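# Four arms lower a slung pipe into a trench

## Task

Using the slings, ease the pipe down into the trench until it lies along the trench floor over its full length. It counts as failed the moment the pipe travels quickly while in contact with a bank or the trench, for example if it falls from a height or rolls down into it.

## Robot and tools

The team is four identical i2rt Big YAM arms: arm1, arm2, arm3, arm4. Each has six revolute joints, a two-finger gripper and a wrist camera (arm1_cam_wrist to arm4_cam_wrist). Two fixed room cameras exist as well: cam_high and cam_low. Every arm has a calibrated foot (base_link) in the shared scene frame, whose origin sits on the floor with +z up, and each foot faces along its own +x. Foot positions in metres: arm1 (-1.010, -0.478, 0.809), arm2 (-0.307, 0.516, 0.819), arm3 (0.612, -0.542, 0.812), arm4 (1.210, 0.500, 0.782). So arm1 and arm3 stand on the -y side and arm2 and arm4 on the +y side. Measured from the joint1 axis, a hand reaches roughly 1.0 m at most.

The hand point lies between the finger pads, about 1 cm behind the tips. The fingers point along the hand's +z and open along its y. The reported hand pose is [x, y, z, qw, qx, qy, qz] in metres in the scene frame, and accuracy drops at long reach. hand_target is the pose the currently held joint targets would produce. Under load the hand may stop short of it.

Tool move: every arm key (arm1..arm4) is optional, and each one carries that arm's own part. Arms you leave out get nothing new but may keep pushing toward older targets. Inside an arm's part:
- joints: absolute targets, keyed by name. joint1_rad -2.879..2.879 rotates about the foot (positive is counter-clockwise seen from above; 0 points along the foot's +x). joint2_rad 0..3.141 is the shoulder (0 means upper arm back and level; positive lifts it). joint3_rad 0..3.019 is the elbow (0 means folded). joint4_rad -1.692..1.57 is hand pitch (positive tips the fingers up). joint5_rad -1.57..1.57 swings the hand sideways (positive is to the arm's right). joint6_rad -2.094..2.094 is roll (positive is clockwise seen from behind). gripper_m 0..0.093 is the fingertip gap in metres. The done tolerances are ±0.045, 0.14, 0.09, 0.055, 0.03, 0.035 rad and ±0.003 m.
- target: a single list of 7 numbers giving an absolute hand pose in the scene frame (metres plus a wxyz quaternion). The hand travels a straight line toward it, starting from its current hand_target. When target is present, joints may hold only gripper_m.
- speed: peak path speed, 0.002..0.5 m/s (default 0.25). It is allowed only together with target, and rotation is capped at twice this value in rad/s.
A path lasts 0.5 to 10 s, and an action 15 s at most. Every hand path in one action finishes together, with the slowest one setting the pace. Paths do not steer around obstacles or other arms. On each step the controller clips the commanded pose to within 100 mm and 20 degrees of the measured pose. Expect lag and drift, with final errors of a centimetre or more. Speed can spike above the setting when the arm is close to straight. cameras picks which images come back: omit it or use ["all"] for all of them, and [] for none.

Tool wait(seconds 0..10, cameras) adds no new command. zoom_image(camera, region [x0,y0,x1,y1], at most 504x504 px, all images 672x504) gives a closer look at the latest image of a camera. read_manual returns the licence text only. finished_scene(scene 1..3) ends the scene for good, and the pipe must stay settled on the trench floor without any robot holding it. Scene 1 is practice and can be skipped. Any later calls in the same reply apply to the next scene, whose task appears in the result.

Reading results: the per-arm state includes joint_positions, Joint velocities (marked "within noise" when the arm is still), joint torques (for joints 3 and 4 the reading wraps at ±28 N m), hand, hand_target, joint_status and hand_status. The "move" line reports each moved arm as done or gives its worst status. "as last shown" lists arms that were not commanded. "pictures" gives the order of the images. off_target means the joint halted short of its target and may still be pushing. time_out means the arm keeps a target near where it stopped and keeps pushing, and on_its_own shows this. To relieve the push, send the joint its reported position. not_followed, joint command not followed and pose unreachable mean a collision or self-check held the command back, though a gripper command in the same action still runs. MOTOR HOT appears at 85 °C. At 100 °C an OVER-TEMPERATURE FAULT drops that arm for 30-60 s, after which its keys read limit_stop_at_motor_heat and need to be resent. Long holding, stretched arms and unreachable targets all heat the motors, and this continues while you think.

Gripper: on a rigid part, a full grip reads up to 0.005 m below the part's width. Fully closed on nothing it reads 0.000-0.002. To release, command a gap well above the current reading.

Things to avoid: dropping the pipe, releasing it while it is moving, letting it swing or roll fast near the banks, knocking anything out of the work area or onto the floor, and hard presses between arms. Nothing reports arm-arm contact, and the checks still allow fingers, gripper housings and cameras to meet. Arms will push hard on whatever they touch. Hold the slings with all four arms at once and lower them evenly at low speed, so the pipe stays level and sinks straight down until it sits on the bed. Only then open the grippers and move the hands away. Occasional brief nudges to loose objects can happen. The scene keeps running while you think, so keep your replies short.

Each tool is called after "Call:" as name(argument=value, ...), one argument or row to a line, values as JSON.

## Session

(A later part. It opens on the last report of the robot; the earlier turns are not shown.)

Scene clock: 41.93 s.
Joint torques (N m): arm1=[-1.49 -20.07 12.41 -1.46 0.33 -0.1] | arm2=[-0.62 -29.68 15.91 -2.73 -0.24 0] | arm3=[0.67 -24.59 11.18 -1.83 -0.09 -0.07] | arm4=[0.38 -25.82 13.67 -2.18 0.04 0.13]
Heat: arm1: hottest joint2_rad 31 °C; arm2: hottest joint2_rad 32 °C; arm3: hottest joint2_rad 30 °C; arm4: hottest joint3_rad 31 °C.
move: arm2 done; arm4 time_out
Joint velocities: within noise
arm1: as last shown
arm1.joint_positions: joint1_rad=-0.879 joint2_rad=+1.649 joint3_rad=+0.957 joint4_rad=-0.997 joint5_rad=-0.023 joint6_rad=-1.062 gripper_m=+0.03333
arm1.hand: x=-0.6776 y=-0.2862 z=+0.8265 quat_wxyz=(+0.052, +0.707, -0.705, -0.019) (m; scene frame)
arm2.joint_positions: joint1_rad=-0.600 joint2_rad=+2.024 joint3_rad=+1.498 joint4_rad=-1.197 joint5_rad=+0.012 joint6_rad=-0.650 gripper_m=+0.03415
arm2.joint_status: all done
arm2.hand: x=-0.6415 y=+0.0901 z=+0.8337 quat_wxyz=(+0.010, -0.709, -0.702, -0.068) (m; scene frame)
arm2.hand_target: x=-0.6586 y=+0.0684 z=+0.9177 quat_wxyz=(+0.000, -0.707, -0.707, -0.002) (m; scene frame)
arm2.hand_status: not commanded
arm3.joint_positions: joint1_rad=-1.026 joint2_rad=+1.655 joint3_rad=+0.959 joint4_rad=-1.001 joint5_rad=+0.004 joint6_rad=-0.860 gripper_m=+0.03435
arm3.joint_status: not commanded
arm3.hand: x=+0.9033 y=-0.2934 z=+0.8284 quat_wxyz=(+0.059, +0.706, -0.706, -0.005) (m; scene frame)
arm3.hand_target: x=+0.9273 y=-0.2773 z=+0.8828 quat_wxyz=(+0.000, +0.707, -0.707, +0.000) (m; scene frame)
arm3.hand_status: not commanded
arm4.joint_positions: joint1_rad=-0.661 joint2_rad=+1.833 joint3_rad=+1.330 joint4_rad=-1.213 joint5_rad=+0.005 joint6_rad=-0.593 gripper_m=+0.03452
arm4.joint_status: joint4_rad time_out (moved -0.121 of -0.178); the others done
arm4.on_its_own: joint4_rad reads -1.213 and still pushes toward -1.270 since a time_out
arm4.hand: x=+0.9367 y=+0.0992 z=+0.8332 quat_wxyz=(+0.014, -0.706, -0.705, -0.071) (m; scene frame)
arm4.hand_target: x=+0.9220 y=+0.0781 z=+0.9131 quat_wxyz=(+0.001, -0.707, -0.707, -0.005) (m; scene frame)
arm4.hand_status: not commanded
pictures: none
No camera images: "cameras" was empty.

Call:
move(
  arm1={"target":[-0.645,-0.062,0.93,0,0.7071,-0.7071,0],"speed":0.09},
  arm2={"target":[-0.67,0.266,0.935,0,0.7071,0.7071,0],"speed":0.09},
  arm3={"target":[0.93,-0.056,0.935,0,0.7071,-0.7071,0],"speed":0.09},
  arm4={"target":[0.905,0.274,0.92,0,0.7071,0.7071,0],"speed":0.09},
  cameras=["cam_high","cam_low"],
)

Call:
zoom_image(
  camera="cam_low",
  region=[180, 120, 440, 380],
)

Scene clock: 49.73 s.
Joint torques (N m): arm1=[-1.14 -24.53 15.46 -1.58 0.09 -0.05] | arm2=[-2.43 -23.77 11.56 -1.36 -0.22 -0.11] | arm3=[0.73 -32.38 14.08 -1.99 -0.1 -0.05] | arm4=[-1.2 -19.96 9.73 -0.85 0.02 -0.11]
Heat: arm1: hottest joint2_rad 32 °C; arm2: hottest joint2_rad 34 °C; arm3: hottest joint3_rad 32 °C; arm4: hottest joint3_rad 32 °C.
move: arm1 off_target; arm2 off_target; arm3 off_target; arm4 off_target
Joint velocities: within noise
arm1.joint_positions: joint1_rad=-0.538 joint2_rad=+1.890 joint3_rad=+1.419 joint4_rad=-1.215 joint5_rad=-0.020 joint6_rad=-0.727 gripper_m=+0.03334
arm1.joint_status: not commanded
arm1.hand: x=-0.6740 y=-0.0856 z=+0.8612 quat_wxyz=(+0.057, +0.709, -0.703, +0.002) (m; scene frame)
arm1.hand_target: x=-0.6489 y=-0.0664 z=+0.9295 quat_wxyz=(-0.001, +0.707, -0.707, +0.000) (m; scene frame)
arm1.hand_status: off_target (0.078 m and 6.5 deg from the pose sent, 0.249 m and 6.4 deg at the start)
arm2.joint_positions: joint1_rad=-0.872 joint2_rad=+1.683 joint3_rad=+1.128 joint4_rad=-1.148 joint5_rad=+0.018 joint6_rad=-0.935 gripper_m=+0.03415
arm2.joint_status: not commanded
arm2.hand: x=-0.6496 y=+0.2674 z=+0.8787 quat_wxyz=(-0.006, -0.704, -0.707, -0.060) (m; scene frame)
arm2.hand_target: x=-0.6679 y=+0.2671 z=+0.9325 quat_wxyz=(+0.002, -0.707, -0.707, +0.000) (m; scene frame)
arm2.hand_status: off_target (0.060 m and 6.9 deg from the pose sent, 0.205 m and 7.9 deg at the start)
arm3.joint_positions: joint1_rad=-0.737 joint2_rad=+1.993 joint3_rad=+1.540 joint4_rad=-1.264 joint5_rad=+0.001 joint6_rad=-0.575 gripper_m=+0.03435
arm3.joint_status: not commanded
arm3.hand: x=+0.9081 y=-0.0833 z=+0.8550 quat_wxyz=(+0.067, +0.707, -0.704, +0.014) (m; scene frame)
arm3.hand_target: x=+0.9265 y=-0.0614 z=+0.9337 quat_wxyz=(-0.001, +0.707, -0.707, +0.000) (m; scene frame)
arm3.hand_status: off_target (0.087 m and 7.8 deg from the pose sent, 0.262 m and 6.7 deg at the start)
arm4.joint_positions: joint1_rad=-0.970 joint2_rad=+1.488 joint3_rad=+0.990 joint4_rad=-1.188 joint5_rad=+0.008 joint6_rad=-0.901 gripper_m=+0.03452
arm4.joint_status: not commanded
arm4.hand: x=+0.9209 y=+0.2754 z=+0.8684 quat_wxyz=(-0.005, -0.707, -0.705, -0.058) (m; scene frame)
arm4.hand_target: x=+0.9068 y=+0.2748 z=+0.9171 quat_wxyz=(+0.001, -0.707, -0.707, +0.000) (m; scene frame)
arm4.hand_status: off_target (0.054 m and 6.7 deg from the pose sent, 0.198 m and 8.3 deg at the start)
pictures: cam_high, cam_low

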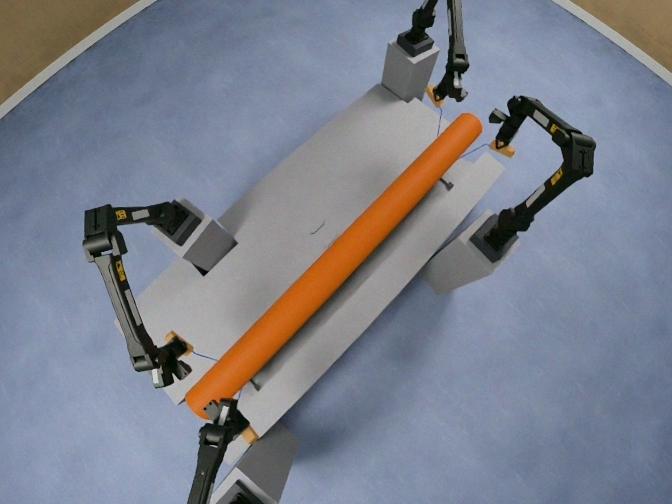

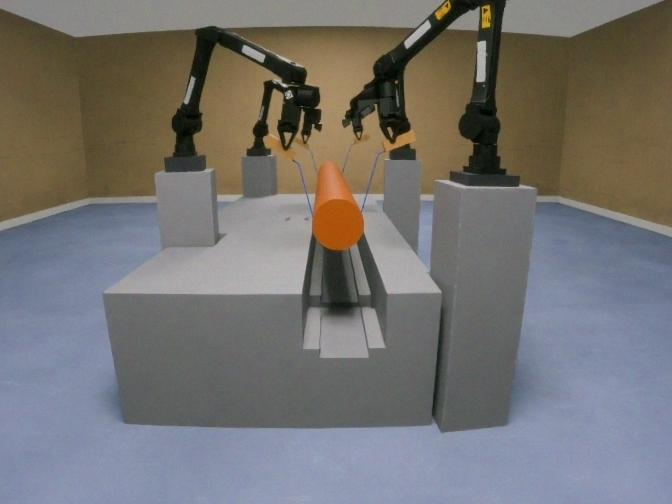

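Scaled by 1.938.

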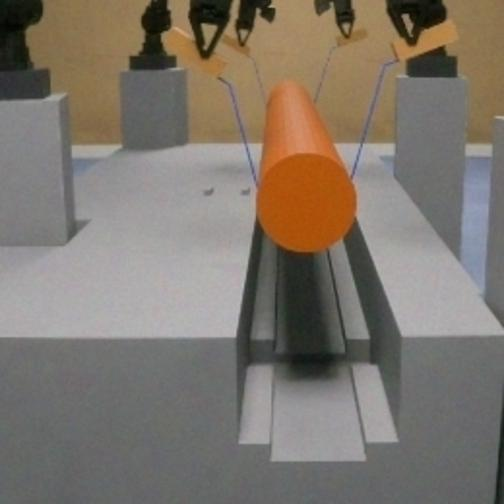

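Call:
move(
  arm1={"target":[-0.645,-0.038,0.90,0,0.7071,-0.7071,0],"speed":0.06},
  arm2={"target":[-0.67,0.288,0.90,0,0.7071,0.7071,0],"speed":0.06},
  arm3={"target":[0.927,-0.036,0.904,0,0.7071,-0.7071,0],"speed":0.06},
  arm4={"target":[0.905,0.294,0.88,0,0.7071,0.7071,0],"speed":0.06},
  cameras=[],
)

Call:
move(
  arm1={"target":[-0.645,-0.036,0.73,0,0.7071,-0.7071,0],"speed":0.07},
  arm2={"target":[-0.67,0.290,0.73,0,0.7071,0.7071,0],"speed":0.07},
  arm3={"target":[0.927,-0.034,0.736,0,0.7071,-0.7071,0],"speed":0.07},
  arm4={"target":[0.905,0.296,0.717,0,0.7071,0.7071,0],"speed":0.07},
  cameras=["cam_high","cam_low"],
)

Call:
zoom_image(
  camera="cam_low",
  region=[180, 120, 440, 380],
)

Scene clock: 56.90 s.
Joint torques (N m): arm1=[-1.67 -24.88 14.93 -0.62 0.14 -0.02] | arm2=[-2.78 -22.07 10.76 -1.22 -0.21 -0.11] | arm3=[0.91 -33.2 13.49 -1.33 -0.09 -0.01] | arm4=[-1.38 -17.9 8.92 -0.49 0.06 -0.14]
Heat: arm1: hottest joint3_rad 36 °C; arm2: hottest joint2_rad 34 °C; arm3: hottest joint3_rad 33 °C; arm4: hottest joint3_rad 33 °C.
move: arm1 off_target; arm2 off_target; arm3 off_target; arm4 off_target
Joint velocities: within noise
arm1.joint_positions: joint1_rad=-0.510 joint2_rad=+1.960 joint3_rad=+1.449 joint4_rad=-1.195 joint5_rad=-0.019 joint6_rad=-0.697 gripper_m=+0.03334
arm1.joint_status: not commanded
arm1.hand: x=-0.6774 y=-0.0680 z=+0.8344 quat_wxyz=(+0.067, +0.708, -0.703, +0.005) (m; scene frame)
arm1.hand_target: x=-0.6489 y=-0.0427 z=+0.9008 quat_wxyz=(-0.001, +0.707, -0.707, +0.000) (m; scene frame)
arm1.hand_status: off_target (0.079 m and 7.7 deg from the pose sent, 0.068 m and 6.5 deg at the start)
arm2.joint_positions: joint1_rad=-0.911 joint2_rad=+1.682 joint3_rad=+1.048 joint4_rad=-1.053 joint5_rad=+0.018 joint6_rad=-0.978 gripper_m=+0.03415
arm2.joint_status: not commanded
arm2.hand: x=-0.6482 y=+0.2882 z=+0.8531 quat_wxyz=(-0.008, -0.704, -0.709, -0.052) (m; scene frame)
arm2.hand_target: x=-0.6684 y=+0.2888 z=+0.8981 quat_wxyz=(+0.001, -0.707, -0.707, +0.000) (m; scene frame)
arm2.hand_status: off_target (0.052 m and 6.0 deg from the pose sent, 0.036 m and 6.9 deg at the start)
arm3.joint_positions: joint1_rad=-0.715 joint2_rad=+2.057 joint3_rad=+1.558 joint4_rad=-1.231 joint5_rad=+0.001 joint6_rad=-0.552 gripper_m=+0.03435
arm3.joint_status: not commanded
arm3.hand: x=+0.9028 y=-0.0695 z=+0.8254 quat_wxyz=(+0.073, +0.706, -0.704, +0.017) (m; scene frame)
arm3.hand_target: x=+0.9235 y=-0.0417 z=+0.9035 quat_wxyz=(+0.000, +0.707, -0.707, +0.000) (m; scene frame)
arm3.hand_status: off_target (0.089 m and 8.6 deg from the pose sent, 0.071 m and 7.8 deg at the start)
arm4.joint_positions: joint1_rad=-1.012 joint2_rad=+1.487 joint3_rad=+0.901 joint4_rad=-1.087 joint5_rad=+0.006 joint6_rad=-0.945 gripper_m=+0.03452
arm4.joint_status: not commanded
arm4.hand: x=+0.9240 y=+0.2960 z=+0.8390 quat_wxyz=(-0.007, -0.706, -0.706, -0.052) (m; scene frame)
arm4.hand_target: x=+0.9064 y=+0.2945 z=+0.8783 quat_wxyz=(+0.001, -0.707, -0.707, +0.000) (m; scene frame)
arm4.hand_status: off_target (0.045 m and 6.0 deg from the pose sent, 0.027 m and 6.7 deg at the start)
pictures: none
No camera images: "cameras" was empty.

Scene clock: 59.87 s.
Joint torques (N m): arm1=[-1.49 -26.29 7.8 -0.12 0.09 -0.03] | arm2=[-2.84 -21.6 6.05 -0.85 -0.29 -0.05] | arm3=[0.91 -34.2 7.72 -0.75 -0.11 -0.01] | arm4=[-1.44 -17.49 4.85 -0.21 0.07 -0.09]
Heat: arm1: hottest joint3_rad 37 °C; arm2: hottest joint2_rad 34 °C; arm3: hottest joint3_rad 34 °C; arm4: hottest joint3_rad 33 °C.
move: arm1 off_target; arm2 off_target; arm3 off_target; arm4 off_target
Joint velocities: within noise
arm1.joint_positions: joint1_rad=-0.505 joint2_rad=+2.203 joint3_rad=+1.407 joint4_rad=-0.852 joint5_rad=-0.019 joint6_rad=-0.695 gripper_m=+0.03334
arm1.joint_status: not commanded
arm1.hand: x=-0.6646 y=-0.0523 z=+0.6874 quat_wxyz=(+0.038, +0.710, -0.703, +0.002) (m; scene frame)
arm1.hand_target: x=-0.6458 y=-0.0370 z=+0.7294 quat_wxyz=(+0.000, +0.707, -0.707, +0.000) (m; scene frame)
arm1.hand_status: off_target (0.050 m and 4.4 deg from the pose sent, 0.114 m and 7.7 deg at the start)
arm2.joint_positions: joint1_rad=-0.920 joint2_rad=+1.980 joint3_rad=+0.933 joint4_rad=-0.607 joint5_rad=+0.019 joint6_rad=-0.992 gripper_m=+0.03415
arm2.joint_status: not commanded
arm2.hand: x=-0.6462 y=+0.2918 z=+0.6990 quat_wxyz=(-0.004, -0.703, -0.711, -0.036) (m; scene frame)
arm2.hand_target: x=-0.6694 y=+0.2905 z=+0.7287 quat_wxyz=(+0.001, -0.707, -0.707, +0.000) (m; scene frame)
arm2.hand_status: off_target (0.039 m and 4.2 deg from the pose sent, 0.125 m and 6.0 deg at the start)
arm3.joint_positions: joint1_rad=-0.715 joint2_rad=+2.277 joint3_rad=+1.501 joint4_rad=-0.901 joint5_rad=+0.001 joint6_rad=-0.552 gripper_m=+0.03435
arm3.joint_status: not commanded
arm3.hand: x=+0.9089 y=-0.0589 z=+0.6802 quat_wxyz=(+0.046, +0.707, -0.706, +0.011) (m; scene frame)
arm3.hand_target: x=+0.9260 y=-0.0358 z=+0.7348 quat_wxyz=(+0.000, +0.707, -0.707, +0.000) (m; scene frame)
arm3.hand_status: off_target (0.064 m and 5.5 deg from the pose sent, 0.099 m and 8.6 deg at the start)
arm4.joint_positions: joint1_rad=-1.018 joint2_rad=+1.790 joint3_rad=+0.752 joint4_rad=-0.598 joint5_rad=+0.005 joint6_rad=-0.957 gripper_m=+0.03453
arm4.joint_status: not commanded
arm4.hand: x=+0.9254 y=+0.2986 z=+0.6923 quat_wxyz=(-0.005, -0.705, -0.708, -0.033) (m; scene frame)
arm4.hand_target: x=+0.9056 y=+0.2962 z=+0.7158 quat_wxyz=(+0.001, -0.707, -0.707, +0.000) (m; scene frame)
arm4.hand_status: off_target (0.032 m and 3.8 deg from the pose sent, 0.123 m and 6.0 deg at the start)
pictures: cam_high, cam_low

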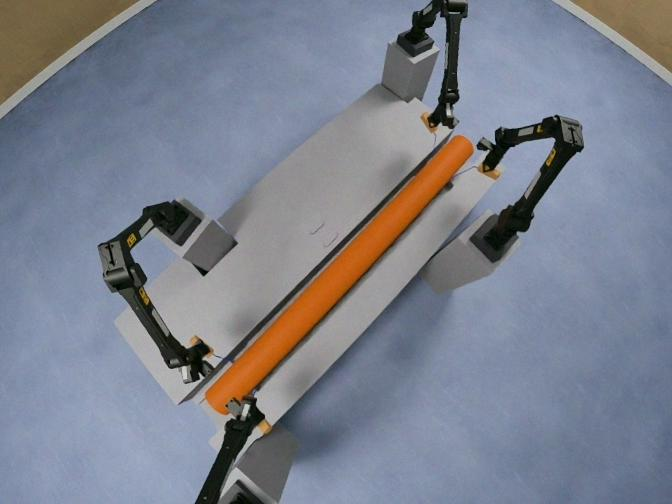

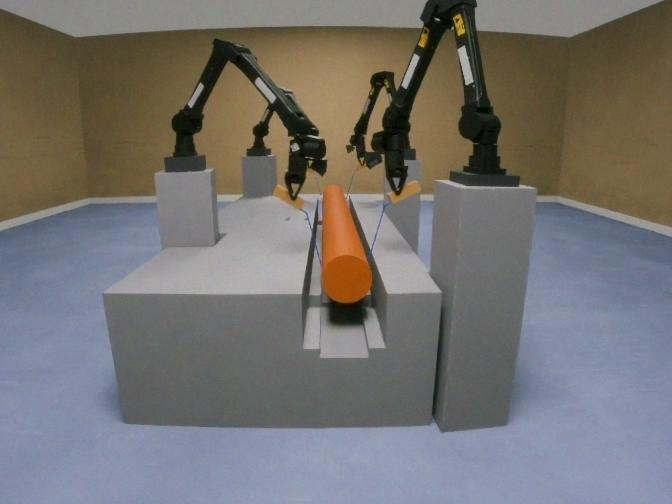

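Scaled by 1.938.

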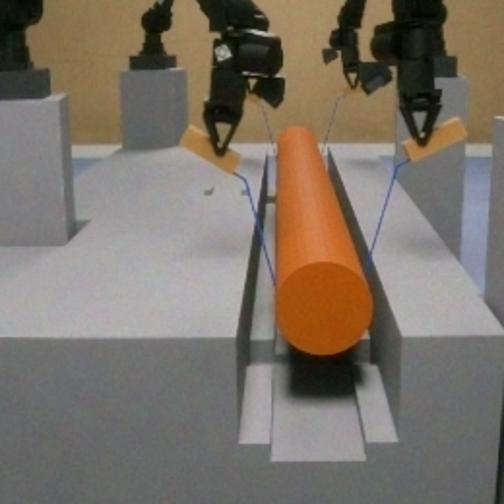

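Call:
move(
  arm1={"target":[-0.645,-0.053,0.66,0,0.7071,-0.7071,0],"speed":0.05},
  arm2={"target":[-0.67,0.275,0.66,0,0.7071,0.7071,0],"speed":0.05},
  arm3={"target":[0.927,-0.047,0.666,0,0.7071,-0.7071,0],"speed":0.05},
  arm4={"target":[0.905,0.283,0.65,0,0.7071,0.7071,0],"speed":0.05},
  cameras=["cam_high","cam_low"],
)

Call:
zoom_image(
  camera="cam_low",
  region=[180, 120, 440, 380],
)

Scene clock: 64.73 s.
Joint torques (N m): arm1=[-2.55 -25.88 6.27 -0.08 0.08 -0.17] | arm2=[-0.67 -21.77 6.17 -0.94 -0.24 0.08] | arm3=[-0.03 -33.03 6.22 -0.72 -0.07 -0.13] | arm4=[0.15 -18.08 4.41 -0.29 0.03 0.21]
Heat: arm1: hottest joint3_rad 36 °C; arm2: hottest joint2_rad 34 °C; arm3: hottest joint2_rad 33 °C; arm4: hottest joint3_rad 33 °C.
move: arm1 off_target; arm2 off_target; arm3 off_target; arm4 off_target
Joint velocities: within noise
arm1.joint_positions: joint1_rad=-0.505 joint2_rad=+2.299 joint3_rad=+1.372 joint4_rad=-0.700 joint5_rad=-0.019 joint6_rad=-0.695 gripper_m=+0.03334
arm1.joint_status: not commanded
arm1.hand: x=-0.6692 y=-0.0595 z=+0.6264 quat_wxyz=(+0.028, +0.711, -0.703, +0.001) (m; scene frame)
arm1.hand_target: x=-0.6455 y=-0.0536 z=+0.6593 quat_wxyz=(+0.000, +0.707, -0.707, +0.001) (m; scene frame)
arm1.hand_status: off_target (0.042 m and 3.2 deg from the pose sent, 0.034 m and 4.4 deg at the start)
arm2.joint_positions: joint1_rad=-0.920 joint2_rad=+2.154 joint3_rad=+0.945 joint4_rad=-0.452 joint5_rad=+0.017 joint6_rad=-0.979 gripper_m=+0.03415
arm2.joint_status: not commanded
arm2.hand: x=-0.6414 y=+0.2935 z=+0.6307 quat_wxyz=(-0.006, -0.707, -0.706, -0.040) (m; scene frame)
arm2.hand_target: x=-0.6690 y=+0.2757 z=+0.6596 quat_wxyz=(+0.000, -0.707, -0.707, +0.000) (m; scene frame)
arm2.hand_status: off_target (0.045 m and 4.6 deg from the pose sent, 0.049 m and 4.2 deg at the start)
arm3.joint_positions: joint1_rad=-0.715 joint2_rad=+2.367 joint3_rad=+1.470 joint4_rad=-0.757 joint5_rad=+0.001 joint6_rad=-0.552 gripper_m=+0.03435
arm3.joint_status: not commanded
arm3.hand: x=+0.9047 y=-0.0654 z=+0.6209 quat_wxyz=(+0.036, +0.707, -0.706, +0.008) (m; scene frame)
arm3.hand_target: x=+0.9265 y=-0.0480 z=+0.6650 quat_wxyz=(+0.000, +0.707, -0.707, +0.001) (m; scene frame)
arm3.hand_status: off_target (0.054 m and 4.2 deg from the pose sent, 0.026 m and 5.5 deg at the start)
arm4.joint_positions: joint1_rad=-1.015 joint2_rad=+1.982 joint3_rad=+0.752 joint4_rad=-0.410 joint5_rad=+0.004 joint6_rad=-0.957 gripper_m=+0.03453
arm4.joint_status: not commanded
arm4.hand: x=+0.9283 y=+0.2988 z=+0.6266 quat_wxyz=(-0.006, -0.704, -0.709, -0.035) (m; scene frame)
arm4.hand_target: x=+0.9056 y=+0.2834 z=+0.6495 quat_wxyz=(+0.000, -0.707, -0.707, +0.000) (m; scene frame)
arm4.hand_status: off_target (0.037 m and 4.1 deg from the pose sent, 0.049 m and 3.8 deg at the start)
pictures: cam_high, cam_low

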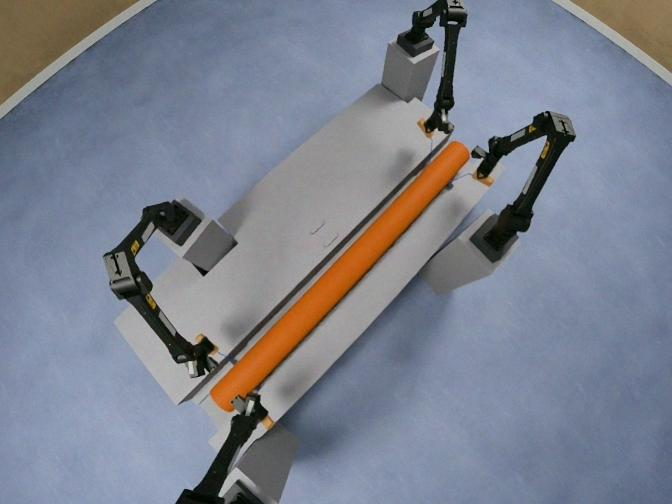

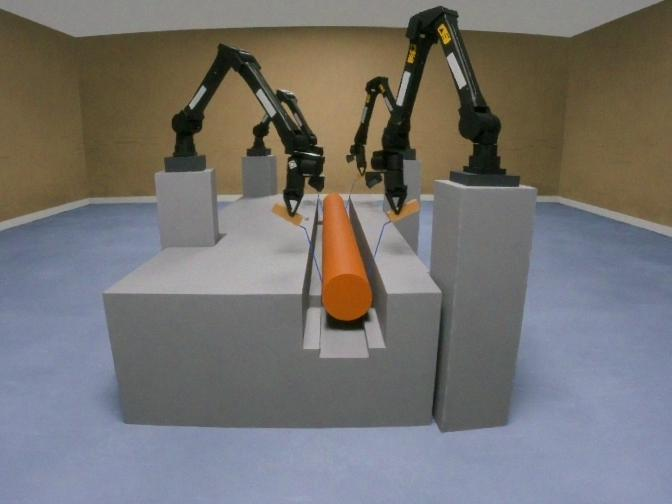

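Scaled by 1.938.

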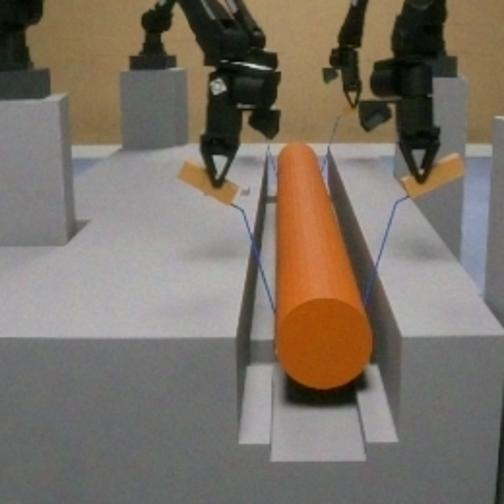

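Call:
move(
  arm1={"target":[-0.645,-0.064,0.58,0,0.7071,-0.7071,0],"speed":0.028},
  arm2={"target":[-0.67,0.268,0.58,0,0.7071,0.7071,0],"speed":0.028},
  arm3={"target":[0.927,-0.062,0.586,0,0.7071,-0.7071,0],"speed":0.028},
  arm4={"target":[0.905,0.272,0.57,0,0.7071,0.7071,0],"speed":0.028},
  cameras=["cam_high","cam_low"],
)

Call:
zoom_image(
  camera="cam_low",
  region=[180, 120, 440, 380],
)

Scene clock: 71.67 s.
Joint torques (N m): arm1=[-2.32 -21.3 6.24 0.51 0.15 -0.05] | arm2=[-0.26 -18.9 4.93 -0.31 -0.28 0.13] | arm3=[0.32 -27.46 5.93 0.32 -0.11 -0.07] | arm4=[0.62 -13.57 3.41 0.64 0.1 0.31]
Heat: arm1: hottest joint3_rad 36 °C; arm2: hottest joint2_rad 34 °C; arm3: hottest joint2_rad 34 °C; arm4: hottest joint3_rad 32 °C.
move: arm1 off_target; arm2 off_target; arm3 off_target; arm4 off_target
Joint velocities: within noise
arm1.joint_positions: joint1_rad=-0.518 joint2_rad=+2.401 joint3_rad=+1.372 joint4_rad=-0.571 joint5_rad=-0.020 joint6_rad=-0.710 gripper_m=+0.03334
arm1.joint_status: not commanded
arm1.hand: x=-0.6652 y=-0.0665 z=+0.5727 quat_wxyz=(+0.014, +0.712, -0.702, -0.001) (m; scene frame)
arm1.hand_target: x=-0.6452 y=-0.0645 z=+0.5802 quat_wxyz=(+0.000, +0.707, -0.707, +0.000) (m; scene frame)
arm1.hand_status: off_target (0.022 m and 1.8 deg from the pose sent, 0.052 m and 3.2 deg at the start)
arm2.joint_positions: joint1_rad=-0.915 joint2_rad=+2.323 joint3_rad=+1.013 joint4_rad=-0.320 joint5_rad=+0.016 joint6_rad=-0.972 gripper_m=+0.03415
arm2.joint_status: not commanded
arm2.hand: x=-0.6522 y=+0.2826 z=+0.5700 quat_wxyz=(-0.003, -0.708, -0.706, -0.024) (m; scene frame)
arm2.hand_target: x=-0.6696 y=+0.2682 z=+0.5804 quat_wxyz=(+0.000, -0.707, -0.707, +0.000) (m; scene frame)
arm2.hand_status: off_target (0.025 m and 2.8 deg from the pose sent, 0.064 m and 4.6 deg at the start)
arm3.joint_positions: joint1_rad=-0.736 joint2_rad=+2.443 joint3_rad=+1.462 joint4_rad=-0.636 joint5_rad=+0.001 joint6_rad=-0.573 gripper_m=+0.03435
arm3.joint_status: not commanded
arm3.hand: x=+0.9139 y=-0.0721 z=+0.5765 quat_wxyz=(+0.018, +0.708, -0.706, +0.003) (m; scene frame)
arm3.hand_target: x=+0.9270 y=-0.0622 z=+0.5864 quat_wxyz=(+0.000, +0.707, -0.707, +0.000) (m; scene frame)
arm3.hand_status: off_target (0.019 m and 2.1 deg from the pose sent, 0.041 m and 4.2 deg at the start)
arm4.joint_positions: joint1_rad=-0.999 joint2_rad=+2.161 joint3_rad=+0.812 joint4_rad=-0.249 joint5_rad=+0.002 joint6_rad=-0.942 gripper_m=+0.03453
arm4.joint_status: not commanded
arm4.hand: x=+0.9156 y=+0.2817 z=+0.5703 quat_wxyz=(-0.003, -0.704, -0.710, -0.014) (m; scene frame)
arm4.hand_target: x=+0.9052 y=+0.2721 z=+0.5704 quat_wxyz=(+0.000, -0.707, -0.707, +0.000) (m; scene frame)
arm4.hand_status: off_target (0.014 m and 1.7 deg from the pose sent, 0.067 m and 4.1 deg at the start)
pictures: cam_high, cam_low

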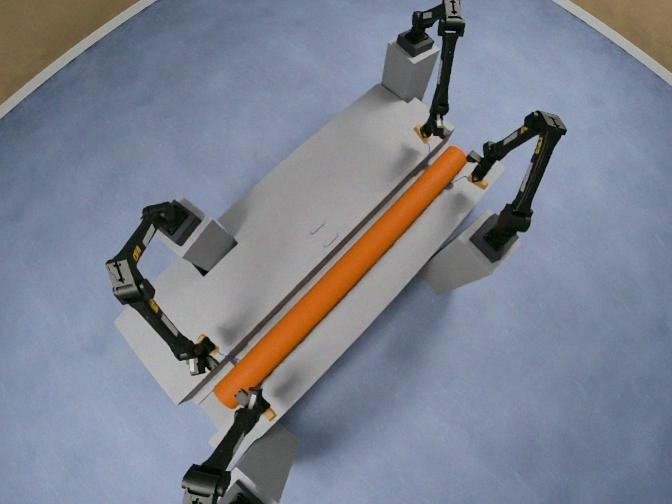

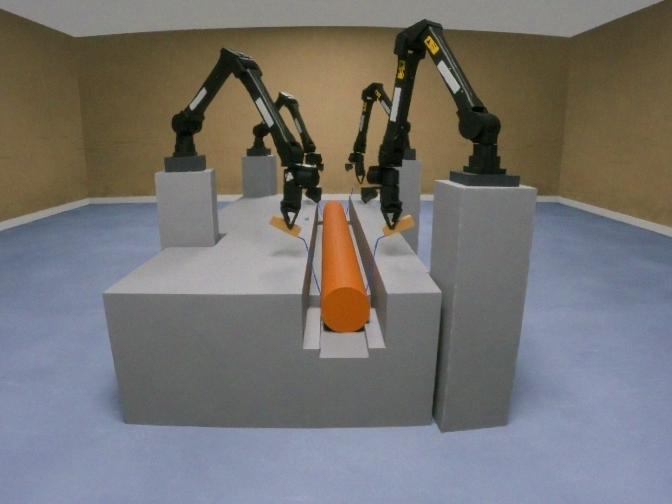

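Scaled by 1.938.

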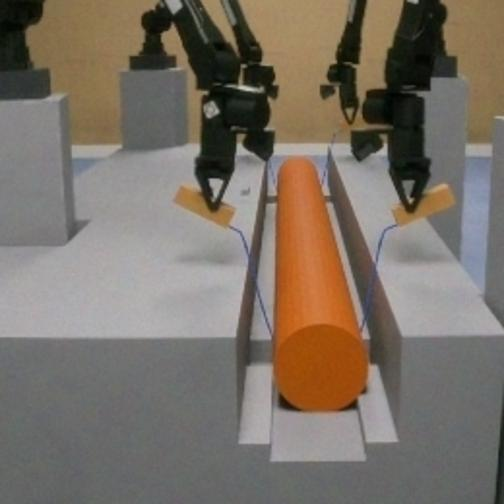

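Call:
move(
  arm1={"target":[-0.645,-0.07,0.55,0,0.7071,-0.7071,0],"speed":0.025},
  arm2={"target":[-0.67,0.270,0.55,0,0.7071,0.7071,0],"speed":0.025},
  arm3={"target":[0.927,-0.068,0.553,0,0.7071,-0.7071,0],"speed":0.025},
  arm4={"target":[0.905,0.277,0.543,0,0.7071,0.7071,0],"speed":0.025},
  cameras=[],
)

Call:
move(
  arm1={"target":[-0.652,-0.11,0.494,0,0.7071,-0.7071,0],"speed":0.06},
  arm2={"target":[-0.67,0.288,0.498,0,0.7071,0.7071,0],"speed":0.06},
  arm3={"target":[0.927,-0.11,0.498,0,0.7071,-0.7071,0],"speed":0.06},
  arm4={"target":[0.905,0.293,0.498,0,0.7071,0.7071,0],"speed":0.06},
)

Call:
zoom_image(
  camera="cam_low",
  region=[180, 120, 440, 380],
)

Scene clock: 77.07 s.
Joint torques (N m): arm1=[-0.97 -18.61 6.74 0.95 0.05 -0.1] | arm2=[-0.62 -17.2 4.64 0.03 -0.22 0.08] | arm3=[0.44 -24.7 6.45 0.43 -0.11 -0.07] | arm4=[-0.21 -13.92 2.8 0.64 0.11 0.18]
Heat: arm1: hottest joint3_rad 35 °C; arm2: hottest joint2_rad 35 °C; arm3: hottest joint2_rad 35 °C; arm4: hottest joint3_rad 32 °C.
move: arm1 off_target; arm2 off_target; arm3 off_target; arm4 off_target
Joint velocities: within noise
arm1.joint_positions: joint1_rad=-0.540 joint2_rad=+2.423 joint3_rad=+1.372 joint4_rad=-0.534 joint5_rad=-0.019 joint6_rad=-0.716 gripper_m=+0.03334
arm1.joint_status: not commanded
arm1.hand: x=-0.6554 y=-0.0736 z=+0.5611 quat_wxyz=(+0.006, +0.707, -0.708, -0.001) (m; scene frame)
arm1.hand_target: x=-0.6453 y=-0.0705 z=+0.5504 quat_wxyz=(+0.000, +0.707, -0.707, +0.000) (m; scene frame)
arm1.hand_status: off_target (0.016 m and 0.7 deg from the pose sent, 0.031 m and 1.8 deg at the start)
arm2.joint_positions: joint1_rad=-0.915 joint2_rad=+2.379 joint3_rad=+1.041 joint4_rad=-0.277 joint5_rad=+0.015 joint6_rad=-0.972 gripper_m=+0.03415
arm2.joint_status: not commanded
arm2.hand: x=-0.6569 y=+0.2788 z=+0.5496 quat_wxyz=(-0.002, -0.708, -0.706, -0.016) (m; scene frame)
arm2.hand_target: x=-0.6698 y=+0.2701 z=+0.5504 quat_wxyz=(+0.000, -0.707, -0.707, +0.000) (m; scene frame)
arm2.hand_status: off_target (0.016 m and 1.9 deg from the pose sent, 0.030 m and 2.8 deg at the start)
arm3.joint_positions: joint1_rad=-0.741 joint2_rad=+2.475 joint3_rad=+1.462 joint4_rad=-0.583 joint5_rad=+0.001 joint6_rad=-0.579 gripper_m=+0.03435
arm3.joint_status: not commanded
arm3.hand: x=+0.9167 y=-0.0728 z=+0.5587 quat_wxyz=(+0.008, +0.708, -0.706, +0.001) (m; scene frame)
arm3.hand_target: x=+0.9270 y=-0.0682 z=+0.5534 quat_wxyz=(+0.000, +0.707, -0.707, +0.000) (m; scene frame)
arm3.hand_status: off_target (0.013 m and 0.9 deg from the pose sent, 0.027 m and 2.1 deg at the start)
arm4.joint_positions: joint1_rad=-0.999 joint2_rad=+2.241 joint3_rad=+0.830 joint4_rad=-0.186 joint5_rad=+0.002 joint6_rad=-0.942 gripper_m=+0.03453
arm4.joint_status: not commanded
arm4.hand: x=+0.9172 y=+0.2827 z=+0.5435 quat_wxyz=(-0.003, -0.704, -0.710, -0.014) (m; scene frame)
arm4.hand_target: x=+0.9052 y=+0.2771 z=+0.5433 quat_wxyz=(+0.000, -0.707, -0.707, +0.000) (m; scene frame)
arm4.hand_status: off_target (0.014 m and 1.7 deg from the pose sent, 0.030 m and 1.7 deg at the start)
pictures: none
No camera images: "cameras" was empty.

Scene clock: 78.73 s.
Joint torques (N m): arm1=[-1.2 -18.55 3.47 1.05 0.08 -0.11] | arm2=[-1.61 -17.61 3.25 0.08 -0.19 0.09] | arm3=[0.5 -24.35 3.75 0.49 -0.1 -0.06] | arm4=[-0.5 -14.27 1.55 0.69 0.11 0]
Heat: arm1: hottest joint3_rad 35 °C; arm2: hottest joint2_rad 35 °C; arm3: hottest joint2_rad 35 °C; arm4: hottest joint3_rad 32 °C.
move: arm1 off_target; arm2 off_target; arm3 off_target; arm4 off_target
Joint velocities: within noise
arm1.joint_positions: joint1_rad=-0.581 joint2_rad=+2.519 joint3_rad=+1.355 joint4_rad=-0.389 joint5_rad=-0.019 joint6_rad=-0.756 gripper_m=+0.03334
arm1.joint_status: not commanded
arm1.hand: x=-0.6471 y=-0.0986 z=+0.5100 quat_wxyz=(-0.010, +0.706, -0.708, -0.001) (m; scene frame)
arm1.hand_target: x=-0.6523 y=-0.1102 z=+0.4947 quat_wxyz=(+0.000, +0.707, -0.707, +0.000) (m; scene frame)
arm1.hand_status: off_target (0.020 m and 1.2 deg from the pose sent, 0.076 m and 0.7 deg at the start)
arm2.joint_positions: joint1_rad=-0.939 joint2_rad=+2.515 joint3_rad=+1.084 joint4_rad=-0.182 joint5_rad=+0.015 joint6_rad=-1.006 gripper_m=+0.03415
arm2.joint_status: not commanded
arm2.hand: x=-0.6553 y=+0.2910 z=+0.4975 quat_wxyz=(-0.003, -0.705, -0.709, -0.015) (m; scene frame)
arm2.hand_target: x=-0.6699 y=+0.2881 z=+0.4984 quat_wxyz=(+0.000, -0.707, -0.707, +0.000) (m; scene frame)
arm2.hand_status: off_target (0.015 m and 1.8 deg from the pose sent, 0.054 m and 1.9 deg at the start)
arm3.joint_positions: joint1_rad=-0.786 joint2_rad=+2.559 joint3_rad=+1.427 joint4_rad=-0.440 joint5_rad=+0.001 joint6_rad=-0.622 gripper_m=+0.03435
arm3.joint_status: not commanded
arm3.hand: x=+0.9260 y=-0.1027 z=+0.5077 quat_wxyz=(-0.004, +0.708, -0.707, -0.002) (m; scene frame)
arm3.hand_target: x=+0.9270 y=-0.1100 z=+0.4983 quat_wxyz=(+0.000, +0.707, -0.707, +0.000) (m; scene frame)
arm3.hand_status: off_target (0.012 m and 0.5 deg from the pose sent, 0.072 m and 0.9 deg at the start)
arm4.joint_positions: joint1_rad=-1.030 joint2_rad=+2.372 joint3_rad=+0.862 joint4_rad=-0.081 joint5_rad=+0.002 joint6_rad=-0.961 gripper_m=+0.03453
arm4.joint_status: not commanded
arm4.hand: x=+0.9153 y=+0.2947 z=+0.4992 quat_wxyz=(-0.003, -0.708, -0.706, -0.011) (m; scene frame)
arm4.hand_target: x=+0.9050 y=+0.2931 z=+0.4982 quat_wxyz=(+0.000, -0.707, -0.707, +0.000) (m; scene frame)
arm4.hand_status: off_target (0.011 m and 1.3 deg from the pose sent, 0.048 m and 1.7 deg at the start)
pictures: arm1_cam_wrist, arm2_cam_wrist, arm3_cam_wrist, arm4_cam_wrist, cam_high, cam_low

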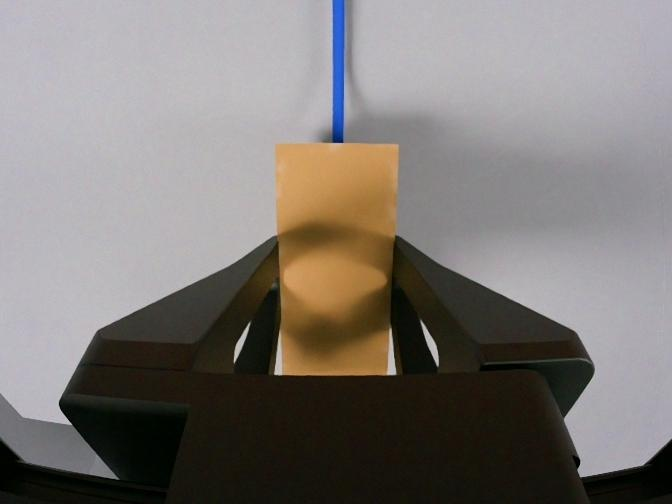

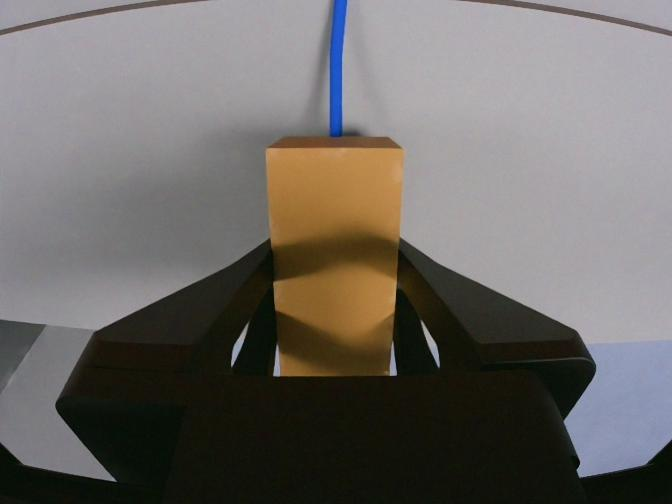

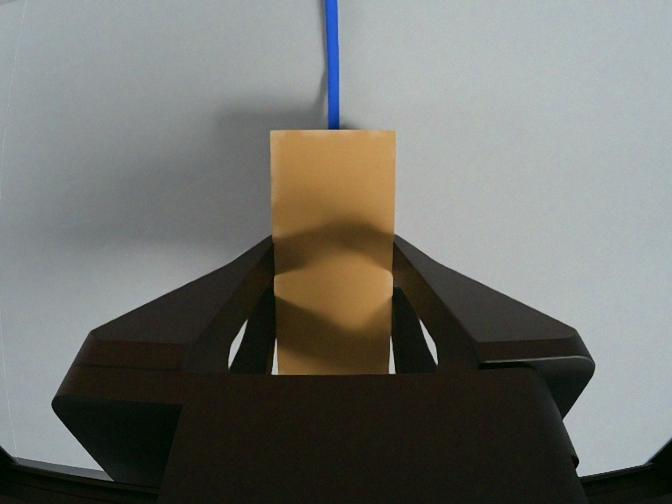

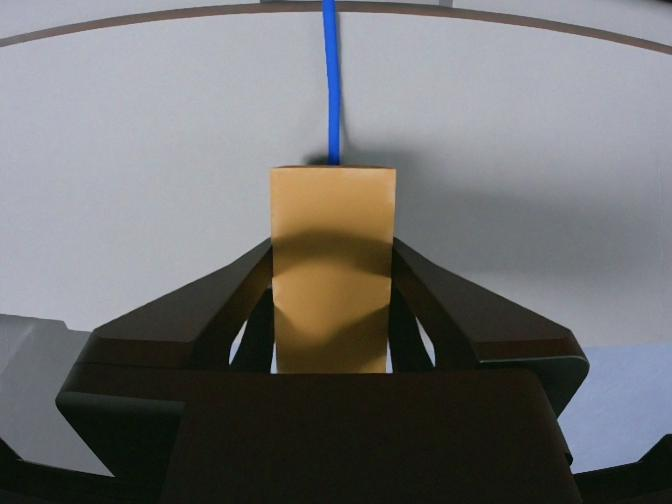

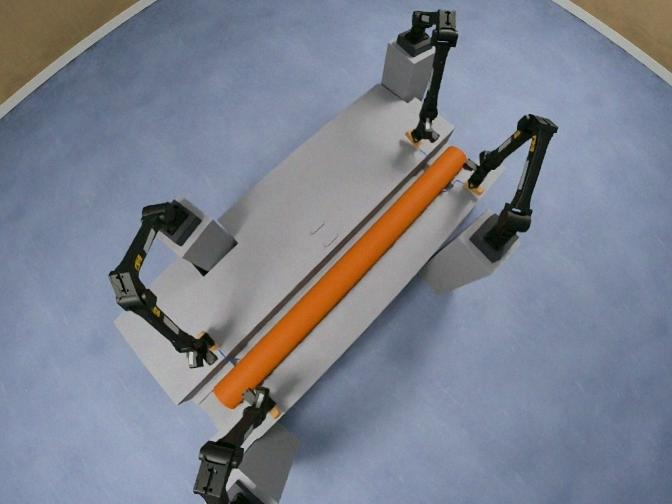

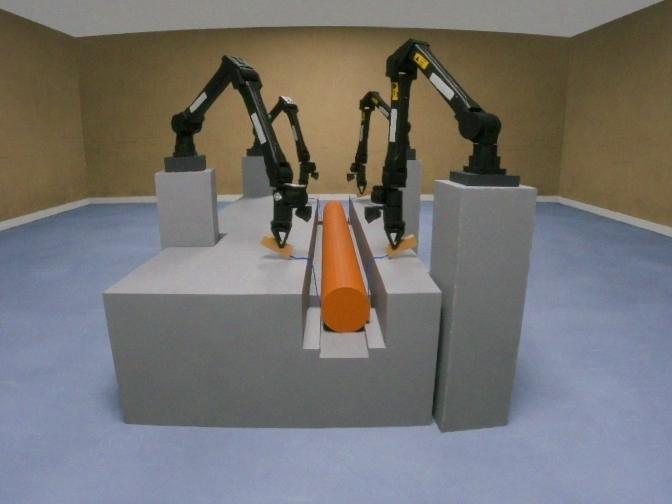

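Scaled by 1.938.

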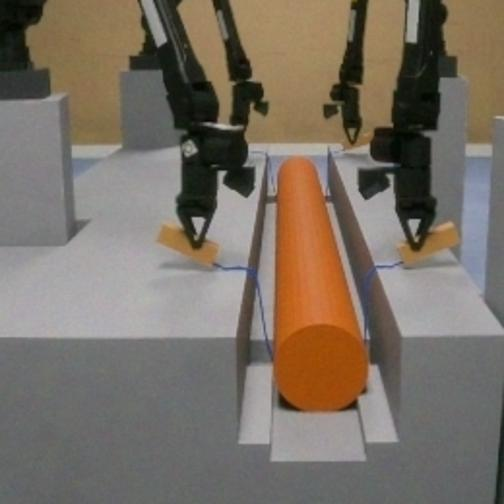

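Pipe is resting; releasing the handles on the banks.

Call:
move(
  arm1={"joints":{"gripper_m":0.09}},
  arm2={"joints":{"gripper_m":0.09}},
  arm3={"joints":{"gripper_m":0.09}},
  arm4={"joints":{"gripper_m":0.09}},
  cameras=[],
)

Call:
move(
  arm1={"target":[-0.648,-0.11,0.6,0,0.7071,-0.7071,0],"speed":0.15},
  arm2={"target":[-0.665,0.29,0.6,0,0.7071,0.7071,0],"speed":0.15},
  arm3={"target":[0.927,-0.11,0.6,0,0.7071,-0.7071,0],"speed":0.15},
  arm4={"target":[0.91,0.293,0.6,0,0.7071,0.7071,0],"speed":0.15},
  cameras=["cam_high","cam_low"],
)

Scene clock: 82.20 s.
Joint torques (N m): arm1=[-0.97 -18.55 3.62 1.1 0.04 -0.11] | arm2=[-1.61 -17.61 3.33 0.03 -0.19 0.07] | arm3=[0.44 -24.18 3.77 0.44 -0.1 -0.05] | arm4=[-0.44 -14.33 1.57 0.68 0.08 0]
Heat: arm1: hottest joint2_rad 35 °C; arm2: hottest joint2_rad 35 °C; arm3: hottest joint2_rad 35 °C; arm4: hottest joint3_rad 32 °C.
move: arm1 done; arm2 done; arm3 done; arm4 done
Joint velocities: within noise
arm1.joint_positions: joint1_rad=-0.581 joint2_rad=+2.519 joint3_rad=+1.355 joint4_rad=-0.389 joint5_rad=-0.019 joint6_rad=-0.757 gripper_m=+0.08993
arm1.joint_status: all done
arm1.hand: x=-0.6471 y=-0.0986 z=+0.5100 quat_wxyz=(-0.010, +0.706, -0.708, -0.001) (m; scene frame)
arm1.hand_target: x=-0.6523 y=-0.1102 z=+0.4947 quat_wxyz=(+0.000, +0.707, -0.707, +0.000) (m; scene frame)
arm1.hand_status: not commanded
arm2.joint_positions: joint1_rad=-0.939 joint2_rad=+2.515 joint3_rad=+1.084 joint4_rad=-0.181 joint5_rad=+0.015 joint6_rad=-1.007 gripper_m=+0.08995
arm2.joint_status: all done
arm2.hand: x=-0.6555 y=+0.2909 z=+0.4975 quat_wxyz=(-0.003, -0.705, -0.709, -0.015) (m; scene frame)
arm2.hand_target: x=-0.6699 y=+0.2881 z=+0.4984 quat_wxyz=(+0.000, -0.707, -0.707, +0.000) (m; scene frame)
arm2.hand_status: not commanded
arm3.joint_positions: joint1_rad=-0.786 joint2_rad=+2.559 joint3_rad=+1.427 joint4_rad=-0.440 joint5_rad=+0.001 joint6_rad=-0.623 gripper_m=+0.08992
arm3.joint_status: all done
arm3.hand: x=+0.9260 y=-0.1026 z=+0.5077 quat_wxyz=(-0.004, +0.708, -0.706, -0.002) (m; scene frame)
arm3.hand_target: x=+0.9269 y=-0.1101 z=+0.4983 quat_wxyz=(+0.000, +0.707, -0.707, +0.000) (m; scene frame)
arm3.hand_status: not commanded
arm4.joint_positions: joint1_rad=-1.030 joint2_rad=+2.372 joint3_rad=+0.862 joint4_rad=-0.081 joint5_rad=+0.003 joint6_rad=-0.962 gripper_m=+0.08991
arm4.joint_status: all done
arm4.hand: x=+0.9152 y=+0.2948 z=+0.4992 quat_wxyz=(-0.003, -0.708, -0.706, -0.011) (m; scene frame)
arm4.hand_target: x=+0.9050 y=+0.2931 z=+0.4982 quat_wxyz=(+0.000, -0.707, -0.707, +0.000) (m; scene frame)
arm4.hand_status: not commanded
pictures: none
No camera images: "cameras" was empty.

Scene clock: 83.63 s.
Joint torques (N m): arm1=[-1.03 -19.25 4.25 0.17 0.04 -0.12] | arm2=[-1.2 -17.2 3.07 -0.88 -0.21 0.13] | arm3=[0.5 -24.29 4.55 -0.31 -0.11 -0.04] | arm4=[0.15 -14.39 1.87 -0.23 0.06 0.11]
Heat: arm1: hottest joint2_rad 35 °C; arm2: hottest joint2_rad 35 °C; arm3: hottest joint2_rad 35 °C; arm4: hottest joint3_rad 32 °C.
move: arm1 done; arm2 done; arm3 done; arm4 done
Joint velocities: within noise
arm1.joint_positions: joint1_rad=-0.589 joint2_rad=+2.299 joint3_rad=+1.263 joint4_rad=-0.515 joint5_rad=-0.019 joint6_rad=-0.765 gripper_m=+0.08993
arm1.joint_status: not commanded
arm1.hand: x=-0.6457 y=-0.1007 z=+0.6041 quat_wxyz=(-0.012, +0.707, -0.708, -0.001) (m; scene frame)
arm1.hand_target: x=-0.6482 y=-0.1099 z=+0.6000 quat_wxyz=(+0.000, +0.707, -0.707, +0.000) (m; scene frame)
arm1.hand_status: done (0.010 m and 1.3 deg from the pose sent, 0.091 m and 1.2 deg at the start)
arm2.joint_positions: joint1_rad=-0.939 joint2_rad=+2.241 joint3_rad=+0.975 joint4_rad=-0.303 joint5_rad=+0.015 joint6_rad=-1.007 gripper_m=+0.08995
arm2.joint_status: not commanded
arm2.hand: x=-0.6669 y=+0.2852 z=+0.5987 quat_wxyz=(+0.002, -0.705, -0.709, +0.006) (m; scene frame)
arm2.hand_target: x=-0.6649 y=+0.2899 z=+0.5999 quat_wxyz=(+0.000, -0.707, -0.707, +0.000) (m; scene frame)
arm2.hand_status: done (0.005 m and 0.8 deg from the pose sent, 0.103 m and 1.8 deg at the start)
arm3.joint_positions: joint1_rad=-0.786 joint2_rad=+2.337 joint3_rad=+1.326 joint4_rad=-0.554 joint5_rad=+0.001 joint6_rad=-0.623 gripper_m=+0.08992
arm3.joint_status: not commanded
arm3.hand: x=+0.9258 y=-0.1035 z=+0.6037 quat_wxyz=(-0.007, +0.708, -0.706, -0.002) (m; scene frame)
arm3.hand_target: x=+0.9270 y=-0.1100 z=+0.6000 quat_wxyz=(+0.000, +0.707, -0.707, +0.000) (m; scene frame)
arm3.hand_status: done (0.008 m and 0.9 deg from the pose sent, 0.093 m and 0.5 deg at the start)
arm4.joint_positions: joint1_rad=-1.030 joint2_rad=+2.073 joint3_rad=+0.771 joint4_rad=-0.260 joint5_rad=+0.003 joint6_rad=-0.962 gripper_m=+0.08991
arm4.joint_status: not commanded
arm4.hand: x=+0.9082 y=+0.2905 z=+0.5969 quat_wxyz=(+0.000, -0.708, -0.706, +0.004) (m; scene frame)
arm4.hand_target: x=+0.9100 y=+0.2930 z=+0.5999 quat_wxyz=(+0.000, -0.707, -0.707, +0.000) (m; scene frame)
arm4.hand_status: done (0.004 m and 0.4 deg from the pose sent, 0.101 m and 1.3 deg at the start)
pictures: cam_high, cam_low

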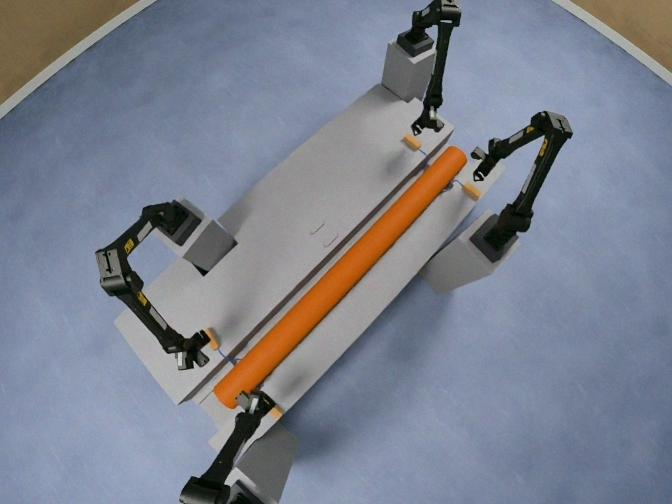

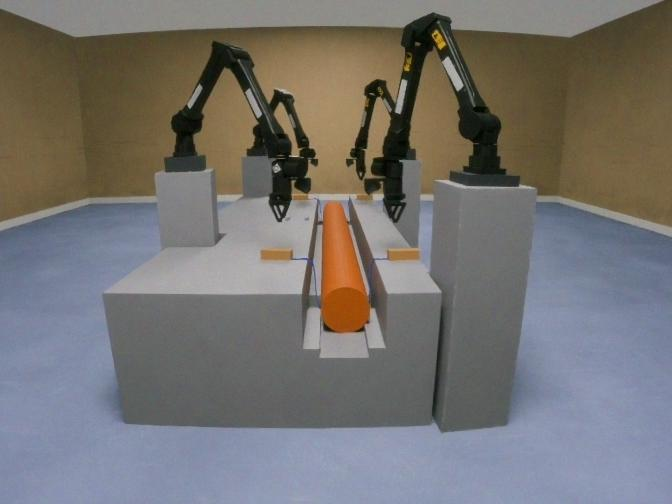

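Call:
finished_scene(
  scene=2,
)

The scene is finished: the task was done.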